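## Task

Tighten the screw that holds the cable lug behind the label X2, leaving all other screws as they were. Success needs the motor to have turned it in and halted by itself (stopped_at_torque=1). A pressed-in screw must be backed fully out and screwed in again. The torque limit begins at its minimum and may need raising. Any contact other than from the key or sleeve with a seated but untightened screw may fail the task.

## Robot and tools

ROBOT. Two arms. left_arm carries a parallel gripper; right_arm carries a powered screwdriver: a hex key inside a thin vacuum sleeve that can hold a screw. Nothing falling off the table, no hard hits, no arm-to-arm collisions.

FRAME. All poses and results use the scene frame: origin at table-top height, midway between the nominal arm bases; +z up, +x out over the table, left_arm toward +y. Positions in metres; orientations as quaternions with w first. Reported positions can be off by a few centimetres.

ROW LAYOUT. Every command row has 20 numbers covering both arms, even if one stays put: left x, y, z, qw, qx, qy, qz, gripper position, force_limit, speed; then right x, y, z, qw, qx, qy, qz, spindle, torque_limit, sleeve_vacuum. The x..qz values are absolute target poses of each end effector in the scene frame, not offsets. The three trailing numbers per arm lie in [-1, 1] and are commands too (0 means 0), so repeat last values to keep them; send the same quaternion every row to hold an orientation, and resend the exact last pose for an idle arm.

TOOLS.
execute_actions(actions, cameras): actions is a list of actions; each action is a table of up to 15 rows, one row per 1/30 s step, the last row held for the remaining steps. A target more than 0.6 m from the current end effector position along any of its axes is refused. Per step the controller clips commands to 70 mm and 16 degrees from the measured pose, so an action may stop short; the result's Hand target line shows where each arm is headed. An empty list just reports state and images.
move(target, speed, blend, stop_force, zero, blocking, cameras): straight-line paths to one row or a list of up to 15 rows (max 10 s). speed 0.002 to 1 m/s (default 0.25; rotation up to twice that in rad/s); blend in m rounds corners in a list; stop_force 12 to 80 N ends an arm's path on a push against its travel (not reliable when the end effector rotates or near singular poses; leave it out when backing away from contact); zero resets the force baseline; blocking=false returns early but cannot combine with stop_force. The result adds a move: line (done, off_target, moving, held, fault, plus limits such as paced or held).
wait(seconds 0 to 10), stop() brakes a running move, zoom_image(camera, region [x0,y0,x1,y1] pixels, at most 504x504), finished_scene(scene: the current scene number) ends the scene irreversibly.
Cameras: cam_head_left, cam_head_right, cam_high, cam_low, cam_left_wrist, cam_right_wrist, all 672x504.

GRIPPER. position +1 = open 85 mm, about -0.8 pads touch, -1 closes until blocked. force_limit and speed (about 20, 85, 150 mm/s at -1, 0, +1) shape grip force; both start at +1. Fingers point along gripper +z and close along its y; the reference point is between closed pads. object_status: 0 moving, 1 blocked while opening, 2 blocked while closing (a grip), 3 reached position. position_measured counts: 3 open, 78 about 60 mm, 130 about 40 mm, 180 about 20 mm, 230 closed. New force/speed only apply after a position change of 0.01 or more.

SCREWDRIVER. Tool point = key tip; key points along the tool's +z and can retract 12 mm. A body block juts about 11 cm toward the tool's -y. spindle: +1 is 500 rpm clockwise (screwing in), -1 reverse; it keeps running between calls and the arm does not track the screw, so finish with spindle 0. torque_limit maps linearly from about 0.3 N m (-1) to 1.2 N m (+1) and starts at -1; raise it for a real tightening. sleeve_vacuum above 0.01 holds a screw. To engage: place the tip on the screw axis 2 mm under the head top and turn slowly (spindle magnitude at most 0.2; negative just seats the key, positive also drives). If screw_detected stays 0 after a quarter turn with vacuum on, reverse. While driving, lower the tool 0.7 mm per turn. The motor halts at 95 % of the limit and stopped_at_torque becomes 1; to restart, hold spindle at 0 or below for 0.5 s first. Loosening never stops automatically. Results: screw_detected (1 when sleeve_vacuum_kpa exceeds 30), turns (cumulative, clockwise positive), stopped_at_torque.

FAULTS AND LIMITS. Joint contact torque limits: waist, shoulder, elbow 148 N m; forearm roll, wrist pitch, wrist roll 37.2 N m. Any 150 N outside force or reaching a torque limit stops that arm for 10 s; a right_arm stop cuts the spindle. Arms are stiff: aiming past a firm contact can fault. Overheated motors (MOTOR HOT line) can brake an arm 30 to 60 s. A clearance check may hold commands bringing arms close. Flange force reports estimated contact force in end effector axes, with some error. The scene keeps running while the operator thinks.

Each tool is called after "Emit:" as a command line: name --argument value for each argument, lists and objects as JSON in quotes; but a table of rows of numbers goes row by row, as --pt "numbers of a row", without its own name.

## Session

Emit:
execute_actions --actions '[]' --cameras '["cam_right_wrist"]'

Scene clock: 0.00 s.
left_arm: end_effector_position=(-0.0348, +0.8423, +0.3053) position_measured=3 object_status=3 end_effector_quat_wxyz=(+0.000, +0.704, -0.711, +0.000) | right_arm: end_effector_position=(+0.4427, -0.0850, +0.3500) sleeve_vacuum_kpa=0 screw_detected=0 stopped_at_torque=0 turns=0.00 end_effector_quat_wxyz=(+0.000, +0.694, +0.720, +0.000)
Joint positions: left_arm=[1.834 0.131 0.192 0 -1.632 -0.263] | right_arm=[0.828 0.207 0.693 0 -2.057 -0.828]
Joint velocities: within noise
Flange force (N): no reading
Hand target: left_arm -0.0348, +0.8423, +0.3053; +0.000, +0.704, -0.711, +0.000 | right_arm +0.4427, -0.0850, +0.3500; +0.000, +0.694, +0.720, +0.000
Images, in order (width x height): cam_right_wrist 672x504.

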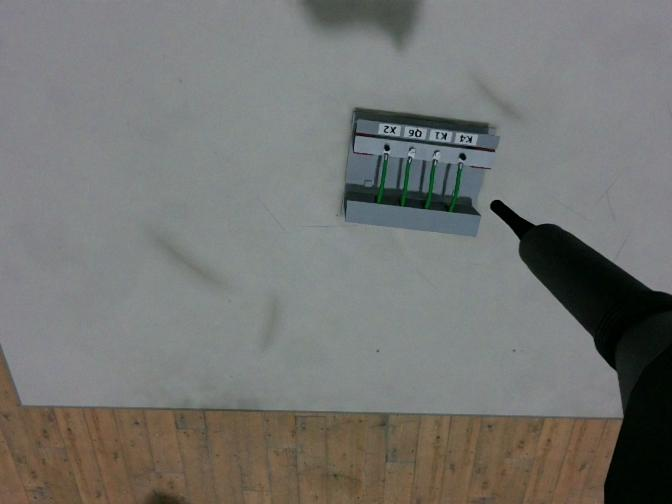

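Emit:
zoom_image --camera "cam_right_wrist" --region '[350, 110, 490, 190]'

Scaled by 3.600 from the camera's 672x504 image, which has a finer 960x720 frame.

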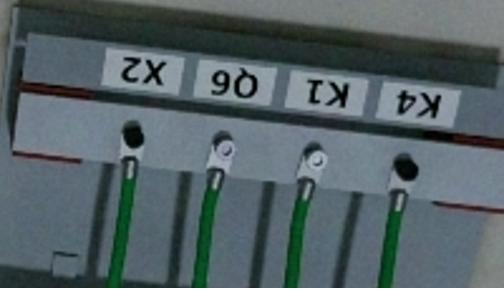

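Emit:
move --pt "-0.0348 0.8423 0.3053 0 0.704 -0.711 0 1 1 1 0.4590 -0.1196 0.0950 0 0.694 0.720 0 0 -1 0" --pt "-0.0348 0.8423 0.3053 0 0.704 -0.711 0 1 1 1 0.4590 -0.1196 0.0680 0 0.694 0.720 0 0 -1 0" --speed '[0.35, 0.15]' --cameras '["cam_right_wrist"]'

Emit:
zoom_image --camera "cam_right_wrist" --region '[440, 150, 520, 230]'

Scene clock: 2.63 s.
left_arm: end_effector_position=(-0.0348, +0.8423, +0.3053) position_measured=3 object_status=3 end_effector_quat_wxyz=(+0.000, +0.704, -0.711, +0.000) | right_arm: end_effector_position=(+0.4590, -0.1196, +0.0681) sleeve_vacuum_kpa=0 screw_detected=0 stopped_at_torque=0 turns=0.00 end_effector_quat_wxyz=(+0.000, +0.694, +0.720, +0.000)
Joint positions: left_arm=[1.834 0.131 0.192 0 -1.632 -0.263] | right_arm=[0.751 0.095 -0.111 0 -1.365 -0.751]
Joint velocities: within noise
Flange force (N): left_arm=[4.0 0.7 4.1] | right_arm=[-1.4 2.2 0.3]
Hand target: left_arm -0.0348, +0.8423, +0.3053; +0.000, +0.704, -0.711, +0.000 | right_arm +0.4590, -0.1196, +0.0680; +0.000, +0.694, +0.720, +0.000
Off the commanded pose: left_arm 0.000 m, 0 deg | right_arm 0.000 m, 0 deg.
move: done; limits=paced
Images, in order (width x height): cam_right_wrist 672x504.

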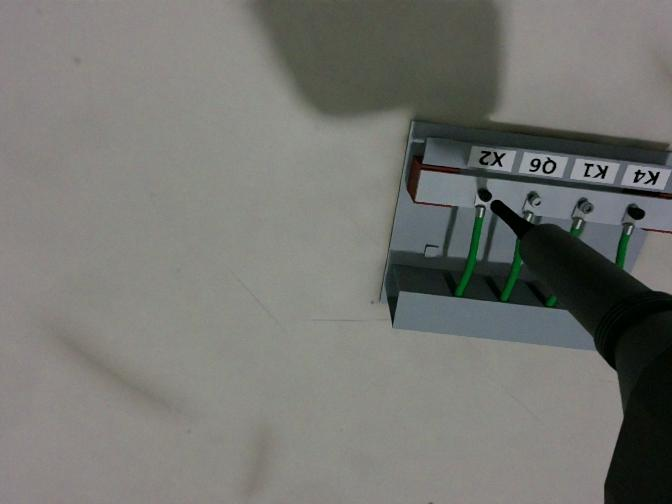

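Scaled by 6.300 from the camera's 672x504 image, which has a finer 960x720 frame.

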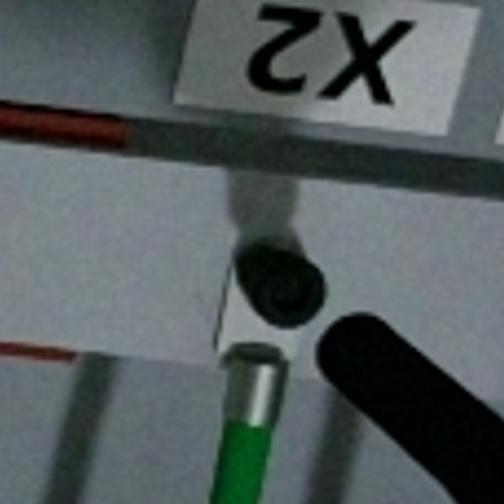

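Emit:
move --pt "-0.0348 0.8423 0.3053 0 0.704 -0.711 0 1 1 1 0.4589 -0.1197 0.0550 0 0.694 0.720 0 0 0.2 1" --pt "-0.0348 0.8423 0.3053 0 0.704 -0.711 0 1 1 1 0.4589 -0.1197 0.0468 0 0.694 0.720 0 0 0.2 1" --speed '[0.06, 0.03]' --cameras '[]'

Emit:
execute_actions --actions '[[[-0.0348, 0.8423, 0.3053, 0, 0.704, -0.711, 0, 1, 1, 1, 0.4589, -0.1197, 0.0465, 0, 0.694, 0.720, 0, 0.2, 0.2, 1]], [[-0.0348, 0.8423, 0.3053, 0, 0.704, -0.711, 0, 1, 1, 1, 0.4589, -0.1197, 0.0460, 0, 0.694, 0.720, 0, 0.34, 0.2, 1]], [[-0.0348, 0.8423, 0.3053, 0, 0.704, -0.711, 0, 1, 1, 1, 0.4589, -0.1197, 0.0452, 0, 0.694, 0.720, 0, 0.34, 0.2, 1]], [[-0.0348, 0.8423, 0.3053, 0, 0.704, -0.711, 0, 1, 1, 1, 0.4589, -0.1197, 0.0444, 0, 0.694, 0.720, 0, 0.34, 0.2, 1]], [[-0.0348, 0.8423, 0.3053, 0, 0.704, -0.711, 0, 1, 1, 1, 0.4589, -0.1197, 0.0437, 0, 0.694, 0.720, 0, 0.34, 0.2, 1]]]' --cameras '[]'

Scene clock: 4.40 s.
left_arm: end_effector_position=(-0.0348, +0.8423, +0.3053) position_measured=3 object_status=3 end_effector_quat_wxyz=(+0.000, +0.704, -0.711, +0.000) | right_arm: end_effector_position=(+0.4589, -0.1197, +0.0469) sleeve_vacuum_kpa=14 screw_detected=0 stopped_at_torque=0 turns=0.00 end_effector_quat_wxyz=(+0.000, +0.694, +0.720, +0.000)
Joint positions: left_arm=[1.834 0.131 0.192 0 -1.632 -0.263] | right_arm=[0.751 0.107 -0.149 0 -1.315 -0.751]
Joint velocities: within noise
Flange force (N): left_arm=[3.9 0.1 4.1] | right_arm=[0.2 4.0 -5.5]
Hand target: left_arm -0.0348, +0.8423, +0.3053; +0.000, +0.704, -0.711, +0.000 | right_arm +0.4589, -0.1197, +0.0468; +0.000, +0.694, +0.720, +0.000
Off the commanded pose: left_arm 0.000 m, 0 deg | right_arm 0.000 m, 0 deg.
move: done
No camera images: "cameras" was empty.

Scene clock: 7.10 s.
left_arm: end_effector_position=(-0.0348, +0.8423, +0.3053) position_measured=3 object_status=3 end_effector_quat_wxyz=(+0.000, +0.704, -0.711, +0.000) | right_arm: end_effector_position=(+0.4589, -0.1197, +0.0437) sleeve_vacuum_kpa=40 screw_detected=1 stopped_at_torque=1 turns=4.56 end_effector_quat_wxyz=(+0.000, +0.694, +0.720, +0.000)
Joint positions: left_arm=[1.834 0.131 0.192 0 -1.632 -0.263] | right_arm=[0.751 0.109 -0.154 0 -1.308 -0.751]
Joint velocities: within noise
Flange force (N): left_arm=[3.7 0.2 4.0] | right_arm=[-0.3 4.3 -3.4]
Flange force at the end of the 1st action (N): left_arm=[3.5 -0.1 3.8] | right_arm=[-1.3 2.3 -3.6]
Flange force at the end of the 2nd action (N): left_arm=[3.9 0.3 4.0] | right_arm=[-0.8 2.6 -3.3]
Flange force at the end of the 3rd action (N): left_arm=[4.0 0.3 3.9] | right_arm=[-0.9 3.8 -3.8]
Flange force at the end of the 4th action (N): left_arm=[4.1 0.3 4.1] | right_arm=[0.3 4.3 -3.9]
Hand target: left_arm -0.0348, +0.8423, +0.3053; +0.000, +0.704, -0.711, +0.000 | right_arm +0.4589, -0.1197, +0.0437; +0.000, +0.694, +0.720, +0.000
Off the commanded pose: left_arm 0.000 m, 0 deg | right_arm 0.000 m, 0 deg.
No camera images: "cameras" was empty.

Emit:
move --pt "-0.0348 0.8423 0.3053 0 0.704 -0.711 0 1 1 1 0.4589 -0.1197 0.0437 0 0.694 0.720 0 0 0.2 0" --pt "-0.0348 0.8423 0.3053 0 0.704 -0.711 0 1 1 1 0.4589 -0.1197 0.0700 0 0.694 0.720 0 0 0.2 0" --speed 0.08 --cameras '["cam_right_wrist"]'

Emit:
zoom_image --camera "cam_right_wrist" --region '[440, 150, 520, 230]'

Scene clock: 8.97 s.
left_arm: end_effector_position=(-0.0348, +0.8423, +0.3053) position_measured=3 object_status=3 end_effector_quat_wxyz=(+0.000, +0.704, -0.711, +0.000) | right_arm: end_effector_position=(+0.4589, -0.1197, +0.0699) sleeve_vacuum_kpa=0 screw_detected=0 stopped_at_torque=1 turns=4.56 end_effector_quat_wxyz=(+0.000, +0.694, +0.720, +0.000)
Joint positions: left_arm=[1.834 0.131 0.192 0 -1.632 -0.263] | right_arm=[0.751 0.094 -0.108 0 -1.369 -0.751]
Joint velocities: within noise
Flange force (N): left_arm=[3.6 0.4 3.9] | right_arm=[-1.5 1.7 0.3]
Hand target: left_arm -0.0348, +0.8423, +0.3053; +0.000, +0.704, -0.711, +0.000 | right_arm +0.4589, -0.1197, +0.0700; +0.000, +0.694, +0.720, +0.000
Off the commanded pose: left_arm 0.000 m, 0 deg | right_arm 0.000 m, 0 deg.
move: done
Images, in order (width x height): cam_right_wrist 672x504.

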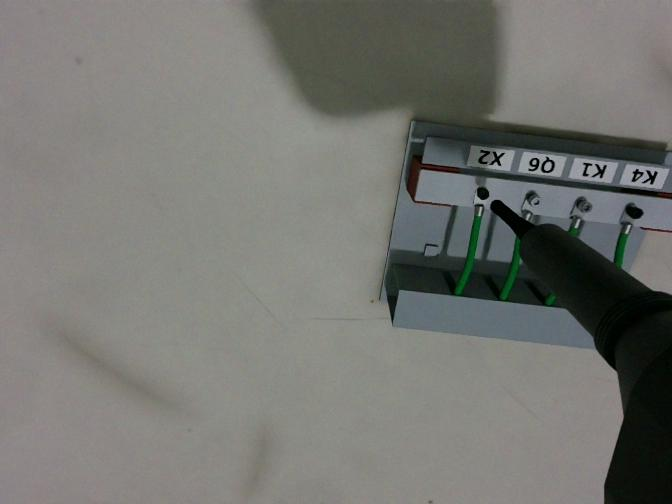

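Scaled by 6.300 from the camera's 672x504 image, which has a finer 960x720 frame.

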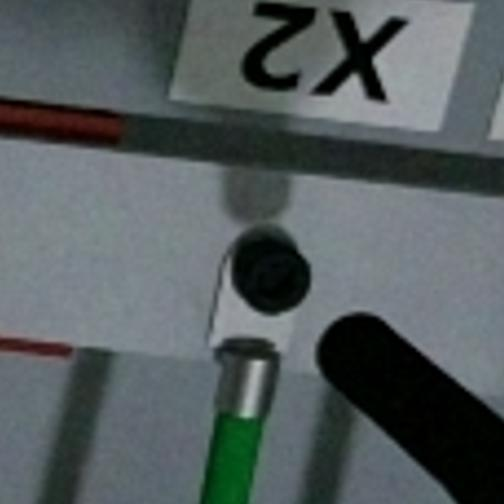

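The head now sits down on the lug, and the motor stopped by itself at the torque limit, so I'm ending the scene.

Emit:
finished_scene --scene 3

The scene is finished: the task was done.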